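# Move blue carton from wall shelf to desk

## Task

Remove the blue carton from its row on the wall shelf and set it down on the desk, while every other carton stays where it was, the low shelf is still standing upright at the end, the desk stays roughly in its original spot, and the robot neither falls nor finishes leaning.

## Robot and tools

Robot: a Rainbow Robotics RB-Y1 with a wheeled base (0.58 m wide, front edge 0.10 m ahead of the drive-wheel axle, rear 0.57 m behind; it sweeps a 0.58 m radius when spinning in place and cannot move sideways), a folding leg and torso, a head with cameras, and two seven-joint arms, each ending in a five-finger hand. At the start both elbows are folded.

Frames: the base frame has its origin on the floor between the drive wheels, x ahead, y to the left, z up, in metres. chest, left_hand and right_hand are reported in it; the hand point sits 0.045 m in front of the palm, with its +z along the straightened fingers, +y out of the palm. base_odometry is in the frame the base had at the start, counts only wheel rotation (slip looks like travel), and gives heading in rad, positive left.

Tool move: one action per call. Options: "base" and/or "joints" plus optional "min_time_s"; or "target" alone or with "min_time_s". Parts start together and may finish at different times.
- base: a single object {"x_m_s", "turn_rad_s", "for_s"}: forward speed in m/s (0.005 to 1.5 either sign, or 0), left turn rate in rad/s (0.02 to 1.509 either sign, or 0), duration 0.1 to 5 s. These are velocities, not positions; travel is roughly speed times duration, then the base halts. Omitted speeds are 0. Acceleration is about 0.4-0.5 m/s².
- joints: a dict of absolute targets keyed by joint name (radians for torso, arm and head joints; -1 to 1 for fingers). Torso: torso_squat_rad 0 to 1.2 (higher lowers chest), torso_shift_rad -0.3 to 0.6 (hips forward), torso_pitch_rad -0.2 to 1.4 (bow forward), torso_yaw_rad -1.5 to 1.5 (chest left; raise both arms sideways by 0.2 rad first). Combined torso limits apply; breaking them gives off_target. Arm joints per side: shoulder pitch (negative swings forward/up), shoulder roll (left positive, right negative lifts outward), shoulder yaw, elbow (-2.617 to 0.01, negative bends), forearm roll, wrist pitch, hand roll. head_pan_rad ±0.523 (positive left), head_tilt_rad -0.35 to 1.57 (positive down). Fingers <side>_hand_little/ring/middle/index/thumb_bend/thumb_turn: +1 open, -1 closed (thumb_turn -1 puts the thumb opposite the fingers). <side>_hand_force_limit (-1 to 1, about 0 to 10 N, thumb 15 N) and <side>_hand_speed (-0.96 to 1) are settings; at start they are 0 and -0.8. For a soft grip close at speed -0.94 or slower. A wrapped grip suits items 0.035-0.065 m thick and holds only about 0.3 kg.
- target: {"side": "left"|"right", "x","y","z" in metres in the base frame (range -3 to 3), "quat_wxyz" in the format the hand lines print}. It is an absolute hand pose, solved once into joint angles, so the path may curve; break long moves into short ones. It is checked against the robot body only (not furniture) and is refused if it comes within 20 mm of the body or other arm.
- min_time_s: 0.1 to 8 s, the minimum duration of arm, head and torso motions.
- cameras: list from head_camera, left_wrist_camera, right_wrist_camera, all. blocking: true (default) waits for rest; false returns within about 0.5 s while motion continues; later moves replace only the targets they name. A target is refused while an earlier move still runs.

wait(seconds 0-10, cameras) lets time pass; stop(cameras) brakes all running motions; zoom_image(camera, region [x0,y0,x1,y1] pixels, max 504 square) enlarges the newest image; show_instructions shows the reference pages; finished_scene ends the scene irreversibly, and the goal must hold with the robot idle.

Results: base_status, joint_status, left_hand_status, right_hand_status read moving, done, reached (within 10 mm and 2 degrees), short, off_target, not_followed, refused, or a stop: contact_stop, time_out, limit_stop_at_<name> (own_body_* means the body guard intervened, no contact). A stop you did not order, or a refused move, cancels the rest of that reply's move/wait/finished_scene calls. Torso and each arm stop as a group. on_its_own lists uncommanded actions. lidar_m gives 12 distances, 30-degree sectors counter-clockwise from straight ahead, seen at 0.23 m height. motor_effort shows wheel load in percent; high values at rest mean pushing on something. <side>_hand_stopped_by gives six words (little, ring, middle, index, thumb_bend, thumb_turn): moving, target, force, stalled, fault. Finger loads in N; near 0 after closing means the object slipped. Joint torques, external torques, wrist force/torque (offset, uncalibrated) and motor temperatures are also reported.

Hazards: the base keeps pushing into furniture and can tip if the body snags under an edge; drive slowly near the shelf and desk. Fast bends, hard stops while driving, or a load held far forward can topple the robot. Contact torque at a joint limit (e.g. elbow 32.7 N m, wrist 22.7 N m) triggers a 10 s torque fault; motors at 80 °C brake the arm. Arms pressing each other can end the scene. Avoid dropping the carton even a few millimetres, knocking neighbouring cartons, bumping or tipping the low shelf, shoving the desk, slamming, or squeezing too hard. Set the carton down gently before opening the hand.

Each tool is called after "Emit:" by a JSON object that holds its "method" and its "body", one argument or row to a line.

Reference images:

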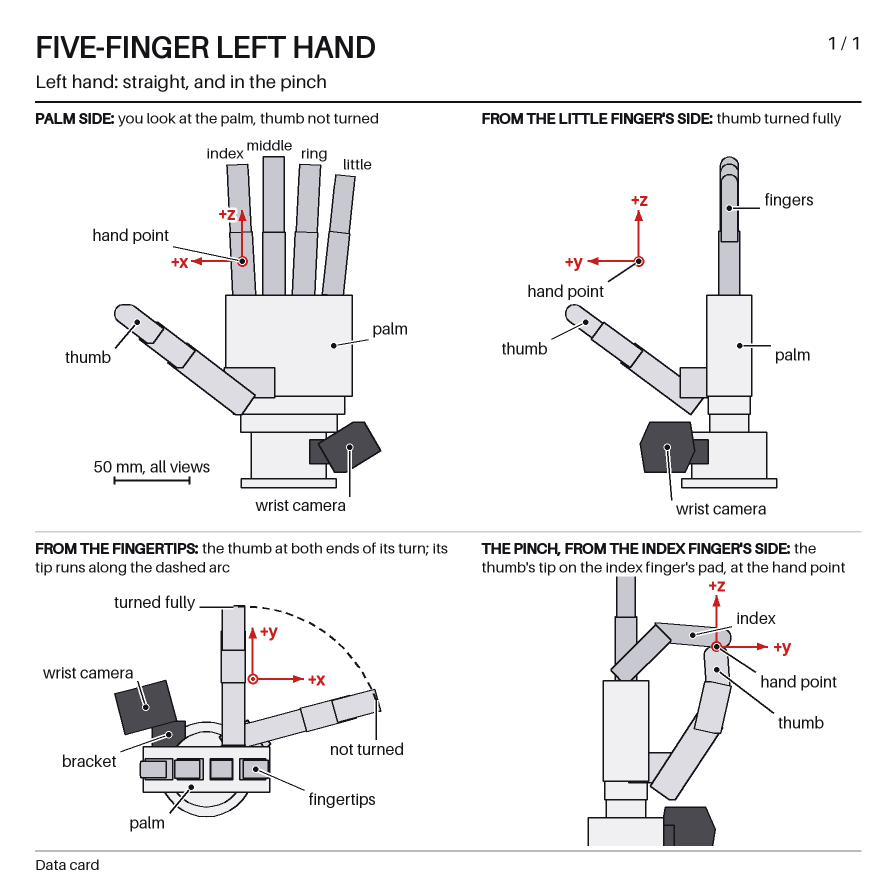

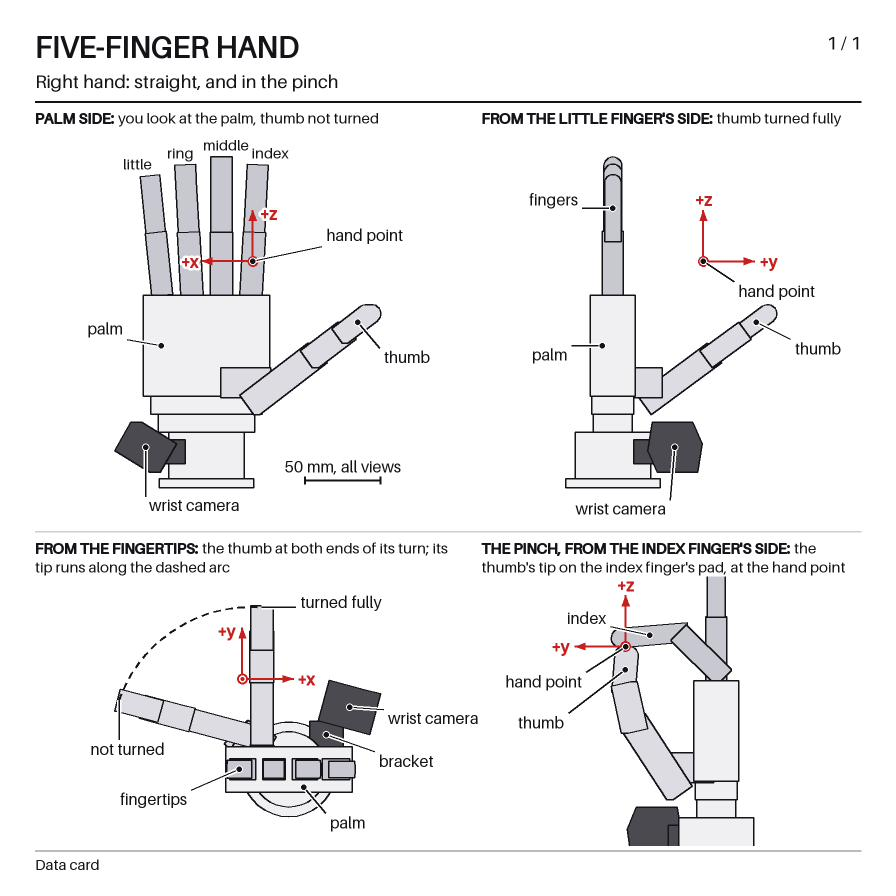

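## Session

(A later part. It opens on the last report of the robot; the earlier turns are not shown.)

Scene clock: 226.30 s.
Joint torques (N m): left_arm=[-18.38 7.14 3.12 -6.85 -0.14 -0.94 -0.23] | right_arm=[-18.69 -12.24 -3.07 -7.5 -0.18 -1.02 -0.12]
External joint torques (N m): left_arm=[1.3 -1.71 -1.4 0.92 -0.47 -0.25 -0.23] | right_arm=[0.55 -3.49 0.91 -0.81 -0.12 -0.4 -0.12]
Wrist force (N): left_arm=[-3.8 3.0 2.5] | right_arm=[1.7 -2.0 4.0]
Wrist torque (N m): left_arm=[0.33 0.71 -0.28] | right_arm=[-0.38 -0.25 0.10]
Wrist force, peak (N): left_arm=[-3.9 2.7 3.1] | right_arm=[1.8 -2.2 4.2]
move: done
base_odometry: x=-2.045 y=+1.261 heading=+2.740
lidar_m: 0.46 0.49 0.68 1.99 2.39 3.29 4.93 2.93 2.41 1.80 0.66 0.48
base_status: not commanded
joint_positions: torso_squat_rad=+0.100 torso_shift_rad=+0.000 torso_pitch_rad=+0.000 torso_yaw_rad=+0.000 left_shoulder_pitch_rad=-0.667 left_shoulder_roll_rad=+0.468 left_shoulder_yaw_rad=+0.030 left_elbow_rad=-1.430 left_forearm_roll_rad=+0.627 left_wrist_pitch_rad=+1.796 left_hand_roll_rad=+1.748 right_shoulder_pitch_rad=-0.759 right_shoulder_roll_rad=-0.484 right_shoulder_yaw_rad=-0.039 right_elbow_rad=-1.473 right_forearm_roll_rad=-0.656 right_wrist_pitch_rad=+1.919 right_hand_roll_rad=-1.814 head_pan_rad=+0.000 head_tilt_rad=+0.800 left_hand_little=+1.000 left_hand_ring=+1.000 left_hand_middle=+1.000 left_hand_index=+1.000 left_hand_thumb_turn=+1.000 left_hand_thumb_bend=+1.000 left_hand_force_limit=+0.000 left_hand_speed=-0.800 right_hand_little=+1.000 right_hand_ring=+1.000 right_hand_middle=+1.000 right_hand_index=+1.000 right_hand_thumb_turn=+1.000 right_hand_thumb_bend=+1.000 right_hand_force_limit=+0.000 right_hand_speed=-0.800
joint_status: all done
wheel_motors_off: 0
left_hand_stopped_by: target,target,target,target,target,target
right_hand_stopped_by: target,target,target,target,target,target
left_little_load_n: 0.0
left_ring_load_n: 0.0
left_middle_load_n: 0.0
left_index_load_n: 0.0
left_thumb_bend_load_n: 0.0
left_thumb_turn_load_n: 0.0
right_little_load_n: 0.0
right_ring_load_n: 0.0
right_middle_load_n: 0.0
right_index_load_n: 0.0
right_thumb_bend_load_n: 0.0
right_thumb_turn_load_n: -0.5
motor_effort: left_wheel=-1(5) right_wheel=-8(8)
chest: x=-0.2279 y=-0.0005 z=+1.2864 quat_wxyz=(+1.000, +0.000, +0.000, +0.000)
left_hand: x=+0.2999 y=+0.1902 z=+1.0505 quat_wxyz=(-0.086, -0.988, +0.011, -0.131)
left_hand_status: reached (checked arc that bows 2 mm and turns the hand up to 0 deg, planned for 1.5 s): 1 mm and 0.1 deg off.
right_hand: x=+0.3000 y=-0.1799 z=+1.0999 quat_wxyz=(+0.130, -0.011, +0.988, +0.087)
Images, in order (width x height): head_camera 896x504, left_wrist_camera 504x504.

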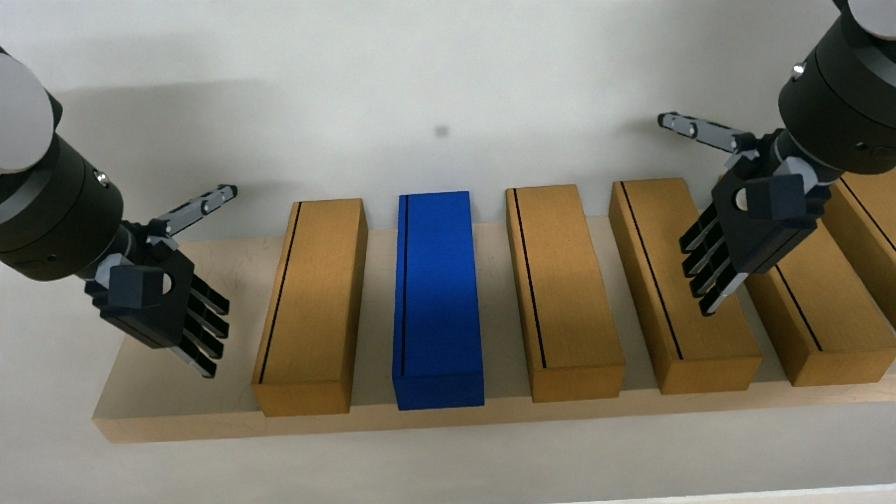

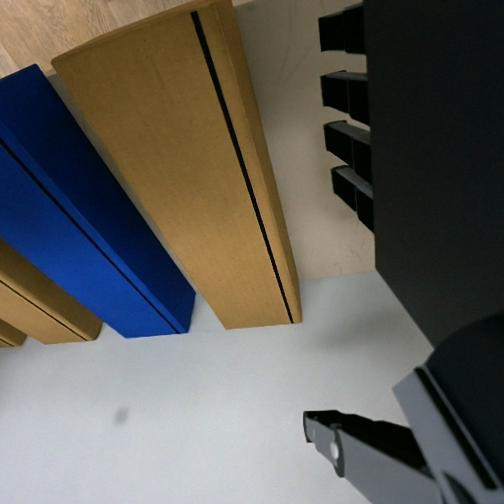

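Emit:
{"method": "move", "body": {
  "target": {"side": "left", "x": 0.30, "y": 0.19, "z": 1.02, "quat_wxyz": [0.0864, 0.9876, -0.0114, 0.13]},
  "min_time_s": 1.5,
  "cameras": ["head_camera", "left_wrist_camera"]
}}

Emit:
{"method": "zoom_image", "body": {
  "camera": "head_camera",
  "region": [80, 160, 500, 450]
}}

Scene clock: 230.70 s.
Joint torques (N m): left_arm=[-18.09 6.98 3.25 -7.21 -0.16 -0.89 -0.22] | right_arm=[-18.98 -12.18 -2.14 -7.24 -0.02 -0.75 -0.12]
External joint torques (N m): left_arm=[1.35 -1.65 -1.18 0.86 -0.51 -0.2 -0.23] | right_arm=[0.25 -3.43 1.85 -0.55 0.04 -0.13 -0.11]
Wrist force (N): left_arm=[-3.8 2.7 2.7] | right_arm=[1.7 -2.1 4.0]
Wrist torque (N m): left_arm=[0.27 0.72 -0.29] | right_arm=[-0.38 -0.25 0.10]
Wrist force, peak (N): left_arm=[-3.9 2.9 2.9] | right_arm=[1.6 -2.1 4.3]
move: done
base_odometry: x=-2.045 y=+1.261 heading=+2.740
lidar_m: 0.46 0.49 0.69 2.01 2.39 3.29 4.94 2.92 2.40 1.81 0.65 0.48
base_status: not commanded
joint_positions: torso_squat_rad=+0.100 torso_shift_rad=+0.000 torso_pitch_rad=+0.000 torso_yaw_rad=+0.000 left_shoulder_pitch_rad=-0.627 left_shoulder_roll_rad=+0.447 left_shoulder_yaw_rad=+0.015 left_elbow_rad=-1.388 left_forearm_roll_rad=+0.605 left_wrist_pitch_rad=+1.717 left_hand_roll_rad=+1.718 right_shoulder_pitch_rad=-0.759 right_shoulder_roll_rad=-0.484 right_shoulder_yaw_rad=-0.039 right_elbow_rad=-1.473 right_forearm_roll_rad=-0.656 right_wrist_pitch_rad=+1.919 right_hand_roll_rad=-1.814 head_pan_rad=+0.000 head_tilt_rad=+0.800 left_hand_little=+1.000 left_hand_ring=+1.000 left_hand_middle=+1.000 left_hand_index=+1.000 left_hand_thumb_turn=+1.000 left_hand_thumb_bend=+1.000 left_hand_force_limit=+0.000 left_hand_speed=-0.800 right_hand_little=+1.000 right_hand_ring=+1.000 right_hand_middle=+1.000 right_hand_index=+1.000 right_hand_thumb_turn=+1.000 right_hand_thumb_bend=+1.000 right_hand_force_limit=+0.000 right_hand_speed=-0.800
joint_status: all done
wheel_motors_off: 0
left_hand_stopped_by: target,target,target,target,target,target
right_hand_stopped_by: target,target,target,target,target,target
left_little_load_n: 0.0
left_ring_load_n: 0.0
left_middle_load_n: 0.0
left_index_load_n: -0.5
left_thumb_bend_load_n: 0.0
left_thumb_turn_load_n: 0.0
right_little_load_n: 0.0
right_ring_load_n: 0.0
right_middle_load_n: 0.0
right_index_load_n: 0.0
right_thumb_bend_load_n: 0.0
right_thumb_turn_load_n: 0.0
motor_effort: left_wheel=+1(5) right_wheel=-8(8)
chest: x=-0.2279 y=-0.0005 z=+1.2864 quat_wxyz=(+1.000, +0.000, +0.000, +0.000)
left_hand: x=+0.3002 y=+0.1902 z=+1.0205 quat_wxyz=(-0.086, -0.988, +0.011, -0.131)
left_hand_status: reached (checked arc that bows 1 mm and turns the hand up to 0 deg, planned for 1.5 s): 1 mm and 0.1 deg off.
right_hand: x=+0.3000 y=-0.1799 z=+1.0999 quat_wxyz=(+0.130, -0.011, +0.988, +0.087)
Images, in order (width x height): head_camera 896x504, left_wrist_camera 504x504.

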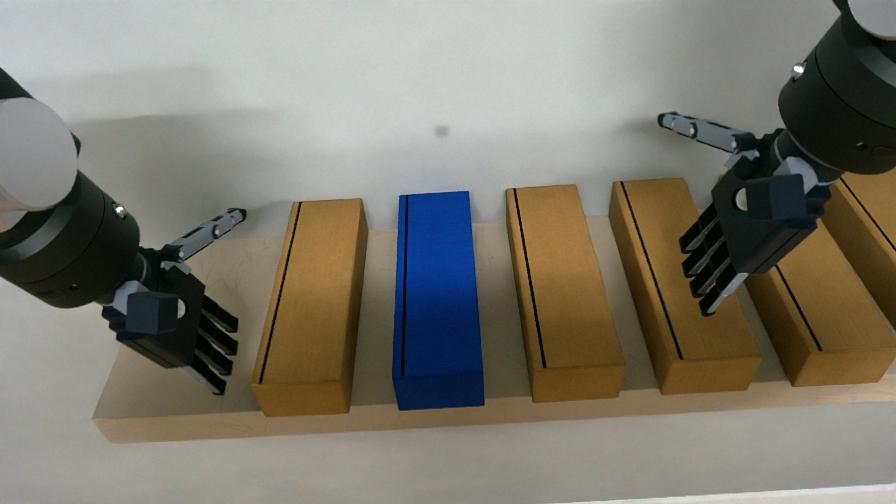

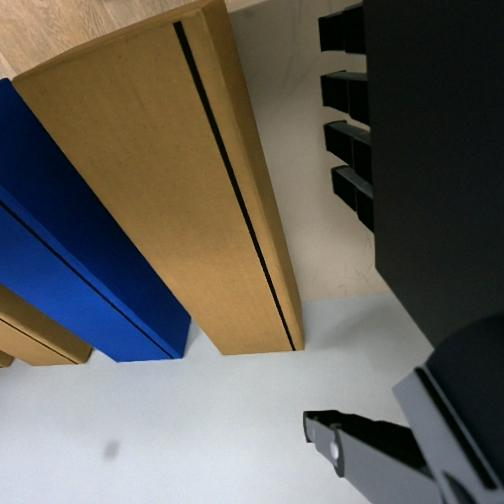

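Scaled by 1.200 from the camera's image (finer frame: 1280x720).

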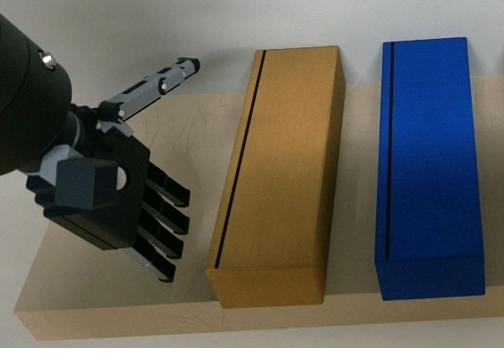

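Emit:
{"method": "move", "body": {
  "target": {"side": "left", "x": 0.30, "y": 0.19, "z": 1.01, "quat_wxyz": [0.0864, 0.9876, -0.0114, 0.13]},
  "min_time_s": 1,
  "cameras": []
}}

Emit:
{"method": "move", "body": {
  "target": {"side": "left", "x": 0.30, "y": 0.19, "z": 1.0, "quat_wxyz": [0.0864, 0.9876, -0.0114, 0.13]},
  "min_time_s": 1,
  "cameras": ["head_camera"]
}}

Emit:
{"method": "zoom_image", "body": {
  "camera": "head_camera",
  "region": [80, 200, 330, 450]
}}

Scene clock: 245.00 s.
Joint torques (N m): left_arm=[-17.56 6.74 2.89 -7.29 -0.14 -0.87 -0.2] | right_arm=[-18.7 -11.82 -3.02 -7.36 -0.31 -0.94 -0.26]
External joint torques (N m): left_arm=[1.79 -1.81 -1.5 0.86 -0.5 -0.18 -0.21] | right_arm=[0.53 -3.07 0.96 -0.66 -0.25 -0.32 -0.25]
Wrist force (N): left_arm=[-3.7 2.7 2.7] | right_arm=[1.7 -2.0 3.9]
Wrist torque (N m): left_arm=[0.27 0.71 -0.29] | right_arm=[-0.37 -0.26 0.09]
Wrist force, peak (N): left_arm=[-3.9 2.9 2.8] | right_arm=[1.8 -2.1 4.2]
move: done
base_odometry: x=-2.045 y=+1.261 heading=+2.740
lidar_m: 0.46 0.50 0.69 2.00 2.39 3.30 4.92 2.93 2.41 1.79 0.67 0.47
base_status: not commanded
joint_positions: torso_squat_rad=+0.100 torso_shift_rad=+0.000 torso_pitch_rad=+0.000 torso_yaw_rad=+0.000 left_shoulder_pitch_rad=-0.614 left_shoulder_roll_rad=+0.441 left_shoulder_yaw_rad=+0.010 left_elbow_rad=-1.374 left_forearm_roll_rad=+0.599 left_wrist_pitch_rad=+1.690 left_hand_roll_rad=+1.709 right_shoulder_pitch_rad=-0.759 right_shoulder_roll_rad=-0.484 right_shoulder_yaw_rad=-0.039 right_elbow_rad=-1.473 right_forearm_roll_rad=-0.656 right_wrist_pitch_rad=+1.919 right_hand_roll_rad=-1.814 head_pan_rad=+0.000 head_tilt_rad=+0.800 left_hand_little=+1.000 left_hand_ring=+1.000 left_hand_middle=+1.000 left_hand_index=+1.000 left_hand_thumb_turn=+1.000 left_hand_thumb_bend=+1.000 left_hand_force_limit=+0.000 left_hand_speed=-0.800 right_hand_little=+1.000 right_hand_ring=+1.000 right_hand_middle=+1.000 right_hand_index=+1.000 right_hand_thumb_turn=+1.000 right_hand_thumb_bend=+1.000 right_hand_force_limit=+0.000 right_hand_speed=-0.800
joint_status: all done
wheel_motors_off: 0
left_hand_stopped_by: target,target,target,target,target,target
right_hand_stopped_by: target,target,target,target,target,target
left_little_load_n: 0.0
left_ring_load_n: 0.0
left_middle_load_n: 0.0
left_index_load_n: 0.0
left_thumb_bend_load_n: 0.0
left_thumb_turn_load_n: 0.0
right_little_load_n: 0.0
right_ring_load_n: 0.0
right_middle_load_n: 0.0
right_index_load_n: 0.0
right_thumb_bend_load_n: 0.0
right_thumb_turn_load_n: 0.0
motor_effort: left_wheel=+1(5) right_wheel=-8(8)
chest: x=-0.2279 y=-0.0005 z=+1.2864 quat_wxyz=(+1.000, +0.000, +0.000, +0.000)
left_hand: x=+0.2999 y=+0.1902 z=+1.0106 quat_wxyz=(-0.086, -0.988, +0.011, -0.130)
left_hand_status: reached (checked arc that bows 0 mm and turns the hand up to 0 deg, planned for 1.0 s): 1 mm and 0.1 deg off.
right_hand: x=+0.3000 y=-0.1799 z=+1.0999 quat_wxyz=(+0.130, -0.011, +0.988, +0.087)

Scene clock: 246.33 s.
Joint torques (N m): left_arm=[-3.54 -0.03 -2.49 2.13 -1.38 -1.9 -0.26] | right_arm=[-18.77 -12.36 -3.07 -7.44 -0.25 -0.88 -0.05]
External joint torques (N m): left_arm=[15.8 -8.55 -6.85 10.36 -1.75 -1.21 -0.27] | right_arm=[0.48 -3.62 0.92 -0.75 -0.2 -0.25 -0.04]
Wrist force (N): left_arm=[-4.0 6.0 -41.9] | right_arm=[1.8 -2.0 4.1]
Wrist torque (N m): left_arm=[2.76 -1.69 -0.48] | right_arm=[-0.38 -0.27 0.11]
Wrist force, peak (N): left_arm=[-3.7 6.4 -43.1] | right_arm=[1.8 -2.4 4.1]
move: done
base_odometry: x=-2.045 y=+1.261 heading=+2.740
lidar_m: 0.46 0.49 0.68 2.00 2.38 3.30 4.92 2.93 2.40 1.82 0.66 0.49
base_status: not commanded
joint_positions: torso_squat_rad=+0.100 torso_shift_rad=+0.000 torso_pitch_rad=-0.001 torso_yaw_rad=+0.000 left_shoulder_pitch_rad=-0.607 left_shoulder_roll_rad=+0.436 left_shoulder_yaw_rad=+0.006 left_elbow_rad=-1.359 left_forearm_roll_rad=+0.592 left_wrist_pitch_rad=+1.663 left_hand_roll_rad=+1.698 right_shoulder_pitch_rad=-0.759 right_shoulder_roll_rad=-0.484 right_shoulder_yaw_rad=-0.039 right_elbow_rad=-1.473 right_forearm_roll_rad=-0.656 right_wrist_pitch_rad=+1.919 right_hand_roll_rad=-1.814 head_pan_rad=+0.000 head_tilt_rad=+0.800 left_hand_little=+1.000 left_hand_ring=+1.000 left_hand_middle=+1.000 left_hand_index=+1.000 left_hand_thumb_turn=+1.000 left_hand_thumb_bend=+1.000 left_hand_force_limit=+0.000 left_hand_speed=-0.800 right_hand_little=+1.000 right_hand_ring=+1.000 right_hand_middle=+1.000 right_hand_index=+1.000 right_hand_thumb_turn=+1.000 right_hand_thumb_bend=+1.000 right_hand_force_limit=+0.000 right_hand_speed=-0.800
joint_status: all done
wheel_motors_off: 0
left_hand_stopped_by: target,target,target,target,target,target
right_hand_stopped_by: target,target,target,target,target,target
left_little_load_n: -1.5
left_ring_load_n: -4.0
left_middle_load_n: 0.0
left_index_load_n: 0.0
left_thumb_bend_load_n: -0.5
left_thumb_turn_load_n: 0.0
right_little_load_n: 0.0
right_ring_load_n: 0.0
right_middle_load_n: 0.0
right_index_load_n: 0.0
right_thumb_bend_load_n: 0.0
right_thumb_turn_load_n: 0.0
motor_effort: left_wheel=-2(4) right_wheel=-8(8)
chest: x=-0.2287 y=-0.0006 z=+1.2864 quat_wxyz=(+1.000, +0.000, -0.001, +0.000)
left_hand: x=+0.3011 y=+0.1905 z=+1.0043 quat_wxyz=(-0.086, -0.987, +0.012, -0.134)
left_hand_status: reached (checked arc that bows 0 mm and turns the hand up to 0 deg, planned for 1.0 s): 4 mm and 0.5 deg off.
right_hand: x=+0.2994 y=-0.1799 z=+1.1006 quat_wxyz=(+0.131, -0.011, +0.988, +0.087)
Images, in order (width x height): head_camera 896x504.

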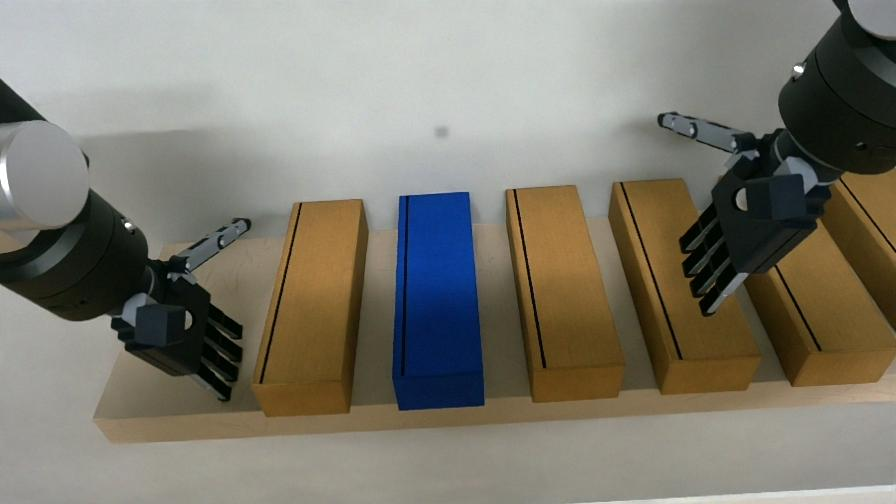

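Scaled by 2.016 from the camera's image (finer frame: 1280x720).

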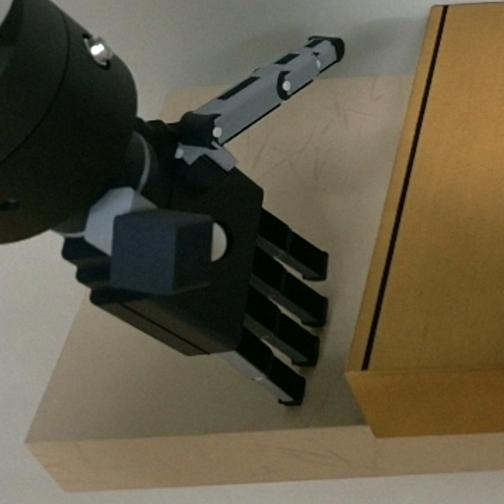

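Emit:
{"method": "move", "body": {
  "target": {"side": "left", "x": 0.30, "y": 0.19, "z": 1.05, "quat_wxyz": [0.0864, 0.9876, -0.0114, 0.13]},
  "min_time_s": 1,
  "cameras": []
}}

Emit:
{"method": "move", "body": {
  "target": {"side": "left", "x": 0.32, "y": 0.17, "z": 1.105, "quat_wxyz": [0.0859, 0.9811, -0.0151, 0.1729]},
  "min_time_s": 1.5,
  "cameras": ["head_camera"]
}}

Scene clock: 263.77 s.
Joint torques (N m): left_arm=[-20.86 9.77 5.12 -7.87 0.66 -0.55 0.11] | right_arm=[-18.49 -11.69 -3.1 -7.42 -0.17 -0.59 -0.15]
External joint torques (N m): left_arm=[-1.12 0.9 0.6 -0.09 0.32 0.14 0.11] | right_arm=[0.75 -2.94 0.88 -0.72 -0.12 0.03 -0.15]
Wrist force (N): left_arm=[-4.0 2.7 2.6] | right_arm=[1.7 -2.0 4.0]
Wrist torque (N m): left_arm=[0.28 0.73 -0.19] | right_arm=[-0.38 -0.26 0.09]
Wrist force, peak (N): left_arm=[-3.5 6.3 -42.9] | right_arm=[1.8 -2.1 4.2]
move: done
base_odometry: x=-2.045 y=+1.261 heading=+2.740
lidar_m: 0.47 0.49 0.69 2.01 2.38 3.30 4.92 2.94 2.41 1.79 0.66 0.49
base_status: not commanded
joint_positions: torso_squat_rad=+0.100 torso_shift_rad=+0.000 torso_pitch_rad=+0.000 torso_yaw_rad=+0.000 left_shoulder_pitch_rad=-0.670 left_shoulder_roll_rad=+0.468 left_shoulder_yaw_rad=+0.027 left_elbow_rad=-1.419 left_forearm_roll_rad=+0.628 left_wrist_pitch_rad=+1.791 left_hand_roll_rad=+1.745 right_shoulder_pitch_rad=-0.759 right_shoulder_roll_rad=-0.484 right_shoulder_yaw_rad=-0.039 right_elbow_rad=-1.473 right_forearm_roll_rad=-0.656 right_wrist_pitch_rad=+1.919 right_hand_roll_rad=-1.814 head_pan_rad=+0.000 head_tilt_rad=+0.800 left_hand_little=+1.000 left_hand_ring=+1.000 left_hand_middle=+1.000 left_hand_index=+1.000 left_hand_thumb_turn=+1.000 left_hand_thumb_bend=+1.000 left_hand_force_limit=+0.000 left_hand_speed=-0.800 right_hand_little=+1.000 right_hand_ring=+1.000 right_hand_middle=+1.000 right_hand_index=+1.000 right_hand_thumb_turn=+1.000 right_hand_thumb_bend=+1.000 right_hand_force_limit=+0.000 right_hand_speed=-0.800
joint_status: all done
wheel_motors_off: 0
left_hand_stopped_by: target,target,target,target,target,target
right_hand_stopped_by: target,target,target,target,target,target
left_little_load_n: 0.0
left_ring_load_n: 0.0
left_middle_load_n: 0.0
left_index_load_n: 0.0
left_thumb_bend_load_n: 0.0
left_thumb_turn_load_n: 0.0
right_little_load_n: 0.0
right_ring_load_n: 0.0
right_middle_load_n: 0.0
right_index_load_n: 0.0
right_thumb_bend_load_n: 0.0
right_thumb_turn_load_n: 0.0
motor_effort: left_wheel=-2(4) right_wheel=-8(8)
chest: x=-0.2282 y=-0.0006 z=+1.2864 quat_wxyz=(+1.000, +0.000, +0.000, +0.000)
left_hand: x=+0.3003 y=+0.1899 z=+1.0492 quat_wxyz=(-0.087, -0.988, +0.012, -0.129)
left_hand_status: reached (checked arc that bows 2 mm and turns the hand up to 1 deg, planned for 1.0 s): 1 mm and 0.1 deg off.
right_hand: x=+0.2998 y=-0.1799 z=+1.1001 quat_wxyz=(+0.130, -0.011, +0.988, +0.087)

Scene clock: 265.60 s.
Joint torques (N m): left_arm=[-21.53 6.37 4.91 -7.71 -0.29 -0.54 0.22] | right_arm=[-18.35 -11.74 -3.11 -7.42 -0.15 -0.97 -0.07]
External joint torques (N m): left_arm=[-1.17 -2.15 0.38 -0.28 -0.53 0.33 0.22] | right_arm=[0.89 -3 0.87 -0.73 -0.09 -0.35 -0.07]
Wrist force (N): left_arm=[-4.3 2.9 2.6] | right_arm=[1.8 -2.1 4.0]
Wrist torque (N m): left_arm=[0.29 0.75 -0.20] | right_arm=[-0.38 -0.28 0.10]
Wrist force, peak (N): left_arm=[-4.3 2.9 2.8] | right_arm=[1.8 -2.4 4.1]
move: done
base_odometry: x=-2.045 y=+1.261 heading=+2.740
lidar_m: 0.46 0.49 0.70 1.99 2.38 3.29 4.94 2.93 2.40 1.82 0.67 0.48
base_status: not commanded
joint_positions: torso_squat_rad=+0.100 torso_shift_rad=+0.000 torso_pitch_rad=+0.000 torso_yaw_rad=+0.000 left_shoulder_pitch_rad=-0.753 left_shoulder_roll_rad=+0.463 left_shoulder_yaw_rad=+0.029 left_elbow_rad=-1.484 left_forearm_roll_rad=+0.620 left_wrist_pitch_rad=+1.831 left_hand_roll_rad=+1.805 right_shoulder_pitch_rad=-0.759 right_shoulder_roll_rad=-0.484 right_shoulder_yaw_rad=-0.039 right_elbow_rad=-1.473 right_forearm_roll_rad=-0.656 right_wrist_pitch_rad=+1.919 right_hand_roll_rad=-1.814 head_pan_rad=+0.000 head_tilt_rad=+0.800 left_hand_little=+1.000 left_hand_ring=+1.000 left_hand_middle=+1.000 left_hand_index=+1.000 left_hand_thumb_turn=+1.000 left_hand_thumb_bend=+1.000 left_hand_force_limit=+0.000 left_hand_speed=-0.800 right_hand_little=+1.000 right_hand_ring=+1.000 right_hand_middle=+1.000 right_hand_index=+1.000 right_hand_thumb_turn=+1.000 right_hand_thumb_bend=+1.000 right_hand_force_limit=+0.000 right_hand_speed=-0.800
joint_status: all done
wheel_motors_off: 0
left_hand_stopped_by: target,target,target,target,target,target
right_hand_stopped_by: target,target,target,target,target,target
left_little_load_n: 0.0
left_ring_load_n: 0.0
left_middle_load_n: 0.0
left_index_load_n: 0.0
left_thumb_bend_load_n: 0.0
left_thumb_turn_load_n: 0.0
right_little_load_n: 0.0
right_ring_load_n: 0.0
right_middle_load_n: -0.5
right_index_load_n: 0.0
right_thumb_bend_load_n: -0.5
right_thumb_turn_load_n: 0.0
motor_effort: left_wheel=-1(4) right_wheel=-8(8)
chest: x=-0.2282 y=-0.0006 z=+1.2864 quat_wxyz=(+1.000, +0.000, +0.000, +0.000)
left_hand: x=+0.3200 y=+0.1703 z=+1.1049 quat_wxyz=(-0.086, -0.981, +0.015, -0.173)
left_hand_status: reached (checked arc that bows 1 mm and turns the hand up to 5 deg, planned for 1.5 s): 0 mm and 0.0 deg off.
right_hand: x=+0.2998 y=-0.1799 z=+1.1001 quat_wxyz=(+0.130, -0.011, +0.988, +0.087)
Images, in order (width x height): head_camera 896x504.

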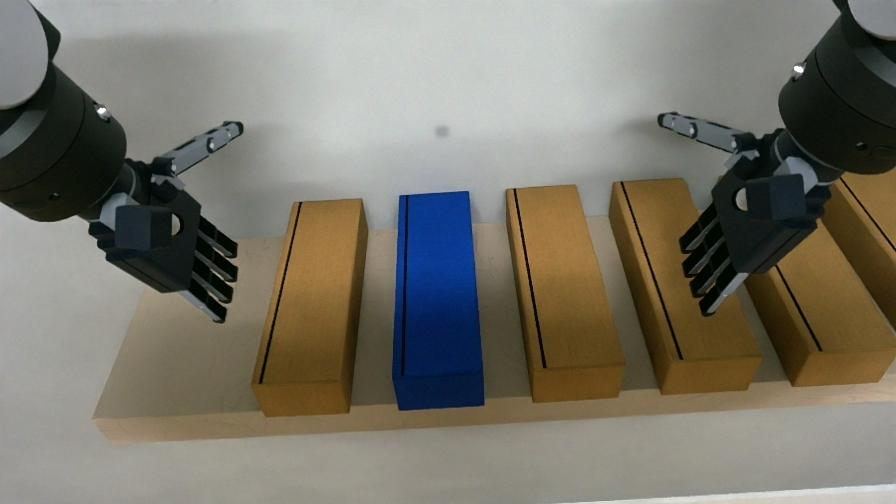

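Emit:
{"method": "move", "body": {
  "target": {"side": "left", "x": 0.345, "y": 0.10, "z": 1.107, "quat_wxyz": [0.0859, 0.9811, -0.0151, 0.1729]},
  "min_time_s": 1.5,
  "cameras": []
}}

Emit:
{"method": "move", "body": {
  "target": {"side": "left", "x": 0.35, "y": 0.038, "z": 1.105, "quat_wxyz": [0.0859, 0.9811, -0.0151, 0.1729]},
  "min_time_s": 1.5,
  "cameras": ["head_camera", "left_wrist_camera"]
}}

Emit:
{"method": "zoom_image", "body": {
  "camera": "head_camera",
  "region": [240, 150, 660, 430]
}}

Scene clock: 271.50 s.
Joint torques (N m): left_arm=[-23.06 5.63 2.97 -6.83 -0.31 -1.09 0.2] | right_arm=[-18.35 -12.18 -2.88 -7.54 -0.22 -0.86 -0.27]
External joint torques (N m): left_arm=[-1.15 -1.22 -1.26 0.96 -0.49 -0.2 0.19] | right_arm=[0.89 -3.43 1.1 -0.85 -0.17 -0.24 -0.26]
Wrist force (N): left_arm=[-4.2 2.9 2.3] | right_arm=[1.7 -2.0 3.9]
Wrist torque (N m): left_arm=[0.31 0.73 -0.19] | right_arm=[-0.39 -0.28 0.09]
Wrist force, peak (N): left_arm=[-4.5 2.8 2.7] | right_arm=[1.8 -2.3 4.1]
move: done
base_odometry: x=-2.045 y=+1.261 heading=+2.740
lidar_m: 0.46 0.49 0.68 2.00 2.38 3.30 4.93 2.92 2.41 1.81 0.67 0.49
base_status: not commanded
joint_positions: torso_squat_rad=+0.100 torso_shift_rad=+0.000 torso_pitch_rad=+0.000 torso_yaw_rad=+0.000 left_shoulder_pitch_rad=-0.887 left_shoulder_roll_rad=+0.348 left_shoulder_yaw_rad=-0.069 left_elbow_rad=-1.343 left_forearm_roll_rad=+0.543 left_wrist_pitch_rad=+1.769 left_hand_roll_rad=+1.894 right_shoulder_pitch_rad=-0.759 right_shoulder_roll_rad=-0.484 right_shoulder_yaw_rad=-0.039 right_elbow_rad=-1.473 right_forearm_roll_rad=-0.656 right_wrist_pitch_rad=+1.919 right_hand_roll_rad=-1.814 head_pan_rad=+0.000 head_tilt_rad=+0.800 left_hand_little=+1.000 left_hand_ring=+1.000 left_hand_middle=+1.000 left_hand_index=+1.000 left_hand_thumb_turn=+1.000 left_hand_thumb_bend=+1.000 left_hand_force_limit=+0.000 left_hand_speed=-0.800 right_hand_little=+1.000 right_hand_ring=+1.000 right_hand_middle=+1.000 right_hand_index=+1.000 right_hand_thumb_turn=+1.000 right_hand_thumb_bend=+1.000 right_hand_force_limit=+0.000 right_hand_speed=-0.800
joint_status: all done
wheel_motors_off: 0
left_hand_stopped_by: target,target,target,target,target,target
right_hand_stopped_by: target,target,target,target,target,target
left_little_load_n: 0.0
left_ring_load_n: 0.0
left_middle_load_n: 0.0
left_index_load_n: 0.0
left_thumb_bend_load_n: 0.0
left_thumb_turn_load_n: 0.0
right_little_load_n: 0.0
right_ring_load_n: 0.0
right_middle_load_n: 0.0
right_index_load_n: 0.0
right_thumb_bend_load_n: 0.0
right_thumb_turn_load_n: 0.0
motor_effort: left_wheel=+0(4) right_wheel=-8(8)
chest: x=-0.2282 y=-0.0005 z=+1.2864 quat_wxyz=(+1.000, +0.000, +0.000, +0.000)
left_hand: x=+0.3450 y=+0.1003 z=+1.1071 quat_wxyz=(-0.086, -0.981, +0.015, -0.173)
left_hand_status: reached (checked arc that bows 2 mm and turns the hand up to 1 deg, planned for 1.5 s): 0 mm and 0.0 deg off.
right_hand: x=+0.2998 y=-0.1799 z=+1.1001 quat_wxyz=(+0.130, -0.011, +0.988, +0.087)

Scene clock: 273.33 s.
Joint torques (N m): left_arm=[-23.69 3.9 2.98 -7.02 -0.49 -1.05 0.16] | right_arm=[-19.12 -12.28 -3.22 -7.37 -0.32 -0.9 -0.37]
External joint torques (N m): left_arm=[-1.35 -1.53 -1.05 0.98 -0.59 -0.16 0.15] | right_arm=[0.12 -3.53 0.77 -0.68 -0.26 -0.27 -0.36]
Wrist force (N): left_arm=[-4.2 2.9 2.7] | right_arm=[1.7 -2.0 4.0]
Wrist torque (N m): left_arm=[0.29 0.72 -0.20] | right_arm=[-0.37 -0.28 0.10]
Wrist force, peak (N): left_arm=[-4.6 3.0 2.5] | right_arm=[1.8 -2.2 4.2]
move: done
base_odometry: x=-2.045 y=+1.261 heading=+2.740
lidar_m: 0.46 0.48 0.69 2.01 2.38 3.29 4.94 2.94 2.40 1.81 0.67 0.49
base_status: not commanded
joint_positions: torso_squat_rad=+0.100 torso_shift_rad=+0.000 torso_pitch_rad=+0.000 torso_yaw_rad=+0.000 left_shoulder_pitch_rad=-0.960 left_shoulder_roll_rad=+0.241 left_shoulder_yaw_rad=-0.141 left_elbow_rad=-1.270 left_forearm_roll_rad=+0.484 left_wrist_pitch_rad=+1.728 left_hand_roll_rad=+1.987 right_shoulder_pitch_rad=-0.759 right_shoulder_roll_rad=-0.484 right_shoulder_yaw_rad=-0.039 right_elbow_rad=-1.473 right_forearm_roll_rad=-0.656 right_wrist_pitch_rad=+1.919 right_hand_roll_rad=-1.814 head_pan_rad=+0.000 head_tilt_rad=+0.800 left_hand_little=+1.000 left_hand_ring=+1.000 left_hand_middle=+1.000 left_hand_index=+1.000 left_hand_thumb_turn=+1.000 left_hand_thumb_bend=+1.000 left_hand_force_limit=+0.000 left_hand_speed=-0.800 right_hand_little=+1.000 right_hand_ring=+1.000 right_hand_middle=+1.000 right_hand_index=+1.000 right_hand_thumb_turn=+1.000 right_hand_thumb_bend=+1.000 right_hand_force_limit=+0.000 right_hand_speed=-0.800
joint_status: all done
wheel_motors_off: 0
left_hand_stopped_by: target,target,target,target,target,target
right_hand_stopped_by: target,target,target,target,target,target
left_little_load_n: 0.0
left_ring_load_n: 0.0
left_middle_load_n: 0.0
left_index_load_n: 0.0
left_thumb_bend_load_n: 0.0
left_thumb_turn_load_n: 0.0
right_little_load_n: 0.0
right_ring_load_n: 0.0
right_middle_load_n: 0.0
right_index_load_n: 0.0
right_thumb_bend_load_n: 0.0
right_thumb_turn_load_n: 0.0
motor_effort: left_wheel=+0(3) right_wheel=-8(8)
chest: x=-0.2282 y=-0.0005 z=+1.2864 quat_wxyz=(+1.000, +0.000, +0.000, +0.000)
left_hand: x=+0.3494 y=+0.0385 z=+1.1052 quat_wxyz=(-0.086, -0.981, +0.015, -0.174)
left_hand_status: reached (checked arc that bows 3 mm and turns the hand up to 1 deg, planned for 1.5 s): 1 mm and 0.1 deg off.
right_hand: x=+0.2998 y=-0.1799 z=+1.1001 quat_wxyz=(+0.130, -0.011, +0.988, +0.087)
Images, in order (width x height): head_camera 896x504, left_wrist_camera 504x504.

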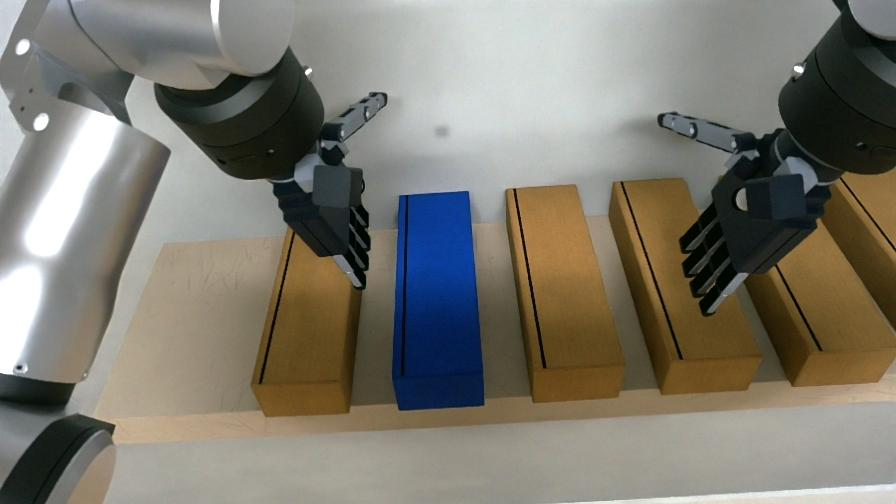

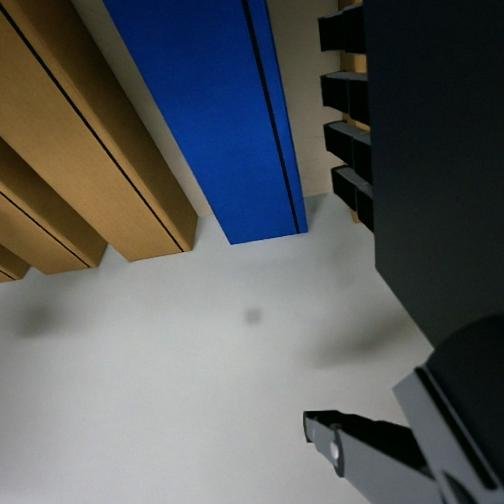

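Scaled by 1.200 from the camera's image (finer frame: 1280x720).

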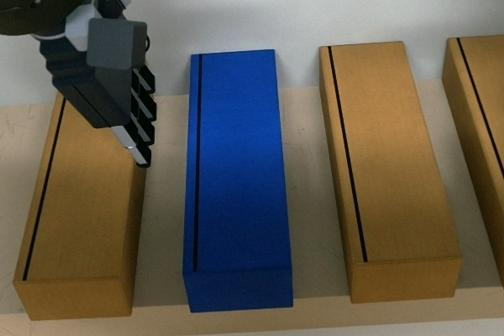

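Emit:
{"method": "move", "body": {
  "target": {"side": "left", "x": 0.345, "y": 0.033, "z": 1.085, "quat_wxyz": [0.0859, 0.9811, -0.0151, 0.1729]},
  "min_time_s": 1.0,
  "cameras": []
}}

Emit:
{"method": "move", "body": {
  "target": {"side": "left", "x": 0.345, "y": 0.033, "z": 1.06, "quat_wxyz": [0.0859, 0.9811, -0.0151, 0.1729]},
  "min_time_s": 1.0,
  "cameras": ["head_camera", "left_wrist_camera"]
}}

Emit:
{"method": "zoom_image", "body": {
  "camera": "head_camera",
  "region": [240, 150, 540, 430]
}}

Scene clock: 285.97 s.
Joint torques (N m): left_arm=[-20.58 3.17 2.97 -8.6 -0.36 -1.05 0.05] | right_arm=[-19.2 -12.1 -3 -7.48 -0.09 -0.74 -0.19]
External joint torques (N m): left_arm=[1.42 -1.73 -1.03 -0.45 -0.46 -0.15 0.04] | right_arm=[0.04 -3.36 0.98 -0.79 -0.03 -0.12 -0.19]
Wrist force (N): left_arm=[-4.3 2.9 2.5] | right_arm=[1.6 -2.0 4.0]
Wrist torque (N m): left_arm=[0.29 0.75 -0.20] | right_arm=[-0.37 -0.27 0.10]
Wrist force, peak (N): left_arm=[-4.5 2.9 2.7] | right_arm=[1.7 -2.0 4.2]
move: done
base_odometry: x=-2.045 y=+1.261 heading=+2.740
lidar_m: 0.47 0.49 0.69 2.01 2.38 3.30 4.95 2.93 2.40 1.81 0.65 0.49
base_status: not commanded
joint_positions: torso_squat_rad=+0.100 torso_shift_rad=+0.000 torso_pitch_rad=+0.000 torso_yaw_rad=+0.000 left_shoulder_pitch_rad=-0.917 left_shoulder_roll_rad=+0.224 left_shoulder_yaw_rad=-0.161 left_elbow_rad=-1.281 left_forearm_roll_rad=+0.467 left_wrist_pitch_rad=+1.694 left_hand_roll_rad=+1.993 right_shoulder_pitch_rad=-0.759 right_shoulder_roll_rad=-0.484 right_shoulder_yaw_rad=-0.039 right_elbow_rad=-1.473 right_forearm_roll_rad=-0.656 right_wrist_pitch_rad=+1.919 right_hand_roll_rad=-1.814 head_pan_rad=+0.000 head_tilt_rad=+0.800 left_hand_little=+1.000 left_hand_ring=+1.000 left_hand_middle=+1.000 left_hand_index=+1.000 left_hand_thumb_turn=+1.000 left_hand_thumb_bend=+1.000 left_hand_force_limit=+0.000 left_hand_speed=-0.800 right_hand_little=+1.000 right_hand_ring=+1.000 right_hand_middle=+1.000 right_hand_index=+1.000 right_hand_thumb_turn=+1.000 right_hand_thumb_bend=+1.000 right_hand_force_limit=+0.000 right_hand_speed=-0.800
joint_status: all done
wheel_motors_off: 0
left_hand_stopped_by: target,target,target,target,target,target
right_hand_stopped_by: target,target,target,target,target,target
left_little_load_n: 0.0
left_ring_load_n: 0.0
left_middle_load_n: 0.0
left_index_load_n: 0.0
left_thumb_bend_load_n: 0.0
left_thumb_turn_load_n: 0.0
right_little_load_n: 0.0
right_ring_load_n: 0.0
right_middle_load_n: 0.0
right_index_load_n: 0.0
right_thumb_bend_load_n: 0.0
right_thumb_turn_load_n: 0.0
motor_effort: left_wheel=-1(3) right_wheel=-8(8)
chest: x=-0.2282 y=-0.0005 z=+1.2864 quat_wxyz=(+1.000, +0.000, +0.000, +0.000)
left_hand: x=+0.3452 y=+0.0332 z=+1.0853 quat_wxyz=(-0.086, -0.981, +0.015, -0.173)
left_hand_status: reached (checked arc that bows 1 mm and turns the hand up to 0 deg, planned for 1.0 s): 0 mm and 0.0 deg off.
right_hand: x=+0.2998 y=-0.1799 z=+1.1001 quat_wxyz=(+0.130, -0.011, +0.988, +0.087)

Scene clock: 287.30 s.
Joint torques (N m): left_arm=[-19.99 2.72 2.6 -7.5 -0.33 -1.33 -0.27] | right_arm=[-18.2 -11.91 -2.96 -7.3 -0.14 -0.89 -0.08]
External joint torques (N m): left_arm=[1.79 -1.83 -1.31 0.89 -0.45 -0.43 -0.28] | right_arm=[1.04 -3.17 1.02 -0.61 -0.08 -0.27 -0.07]
Wrist force (N): left_arm=[-4.2 2.9 2.4] | right_arm=[1.7 -2.0 3.9]
Wrist torque (N m): left_arm=[0.31 0.73 -0.31] | right_arm=[-0.38 -0.27 0.10]
Wrist force, peak (N): left_arm=[-4.4 3.0 2.5] | right_arm=[1.8 -2.1 4.1]
move: done
base_odometry: x=-2.045 y=+1.261 heading=+2.740
lidar_m: 0.47 0.50 0.70 2.01 2.38 3.29 4.92 2.93 2.41 1.80 0.67 0.49
base_status: not commanded
joint_positions: torso_squat_rad=+0.100 torso_shift_rad=+0.000 torso_pitch_rad=+0.000 torso_yaw_rad=+0.000 left_shoulder_pitch_rad=-0.876 left_shoulder_roll_rad=+0.212 left_shoulder_yaw_rad=-0.176 left_elbow_rad=-1.258 left_forearm_roll_rad=+0.451 left_wrist_pitch_rad=+1.633 left_hand_roll_rad=+1.979 right_shoulder_pitch_rad=-0.759 right_shoulder_roll_rad=-0.484 right_shoulder_yaw_rad=-0.039 right_elbow_rad=-1.473 right_forearm_roll_rad=-0.656 right_wrist_pitch_rad=+1.919 right_hand_roll_rad=-1.814 head_pan_rad=+0.000 head_tilt_rad=+0.800 left_hand_little=+1.000 left_hand_ring=+1.000 left_hand_middle=+1.000 left_hand_index=+1.000 left_hand_thumb_turn=+1.000 left_hand_thumb_bend=+1.000 left_hand_force_limit=+0.000 left_hand_speed=-0.800 right_hand_little=+1.000 right_hand_ring=+1.000 right_hand_middle=+1.000 right_hand_index=+1.000 right_hand_thumb_turn=+1.000 right_hand_thumb_bend=+1.000 right_hand_force_limit=+0.000 right_hand_speed=-0.800
joint_status: all done
wheel_motors_off: 0
left_hand_stopped_by: target,target,target,target,target,target
right_hand_stopped_by: target,target,target,target,target,target
left_little_load_n: 0.0
left_ring_load_n: 0.0
left_middle_load_n: 0.0
left_index_load_n: 0.0
left_thumb_bend_load_n: 0.0
left_thumb_turn_load_n: 0.0
right_little_load_n: 0.0
right_ring_load_n: 0.0
right_middle_load_n: 0.0
right_index_load_n: 0.0
right_thumb_bend_load_n: 0.0
right_thumb_turn_load_n: 0.0
motor_effort: left_wheel=-1(4) right_wheel=-8(8)
chest: x=-0.2282 y=-0.0005 z=+1.2864 quat_wxyz=(+1.000, +0.000, +0.000, +0.000)
left_hand: x=+0.3452 y=+0.0332 z=+1.0604 quat_wxyz=(-0.086, -0.981, +0.015, -0.173)
left_hand_status: reached (checked arc that bows 0 mm and turns the hand up to 0 deg, planned for 1.0 s): 0 mm and 0.1 deg off.
right_hand: x=+0.2998 y=-0.1799 z=+1.1001 quat_wxyz=(+0.130, -0.011, +0.988, +0.087)
Images, in order (width x height): head_camera 896x504, left_wrist_camera 504x504.

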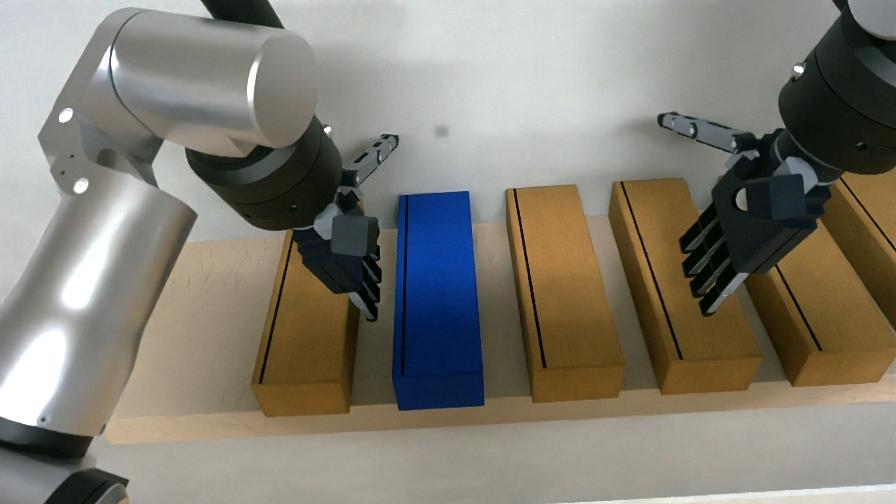

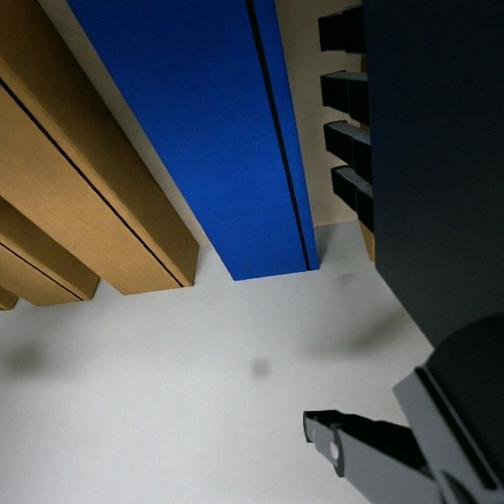

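Scaled by 1.680 from the camera's image (finer frame: 1280x720).

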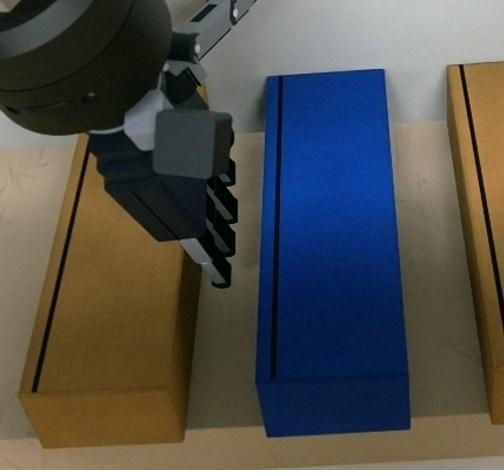

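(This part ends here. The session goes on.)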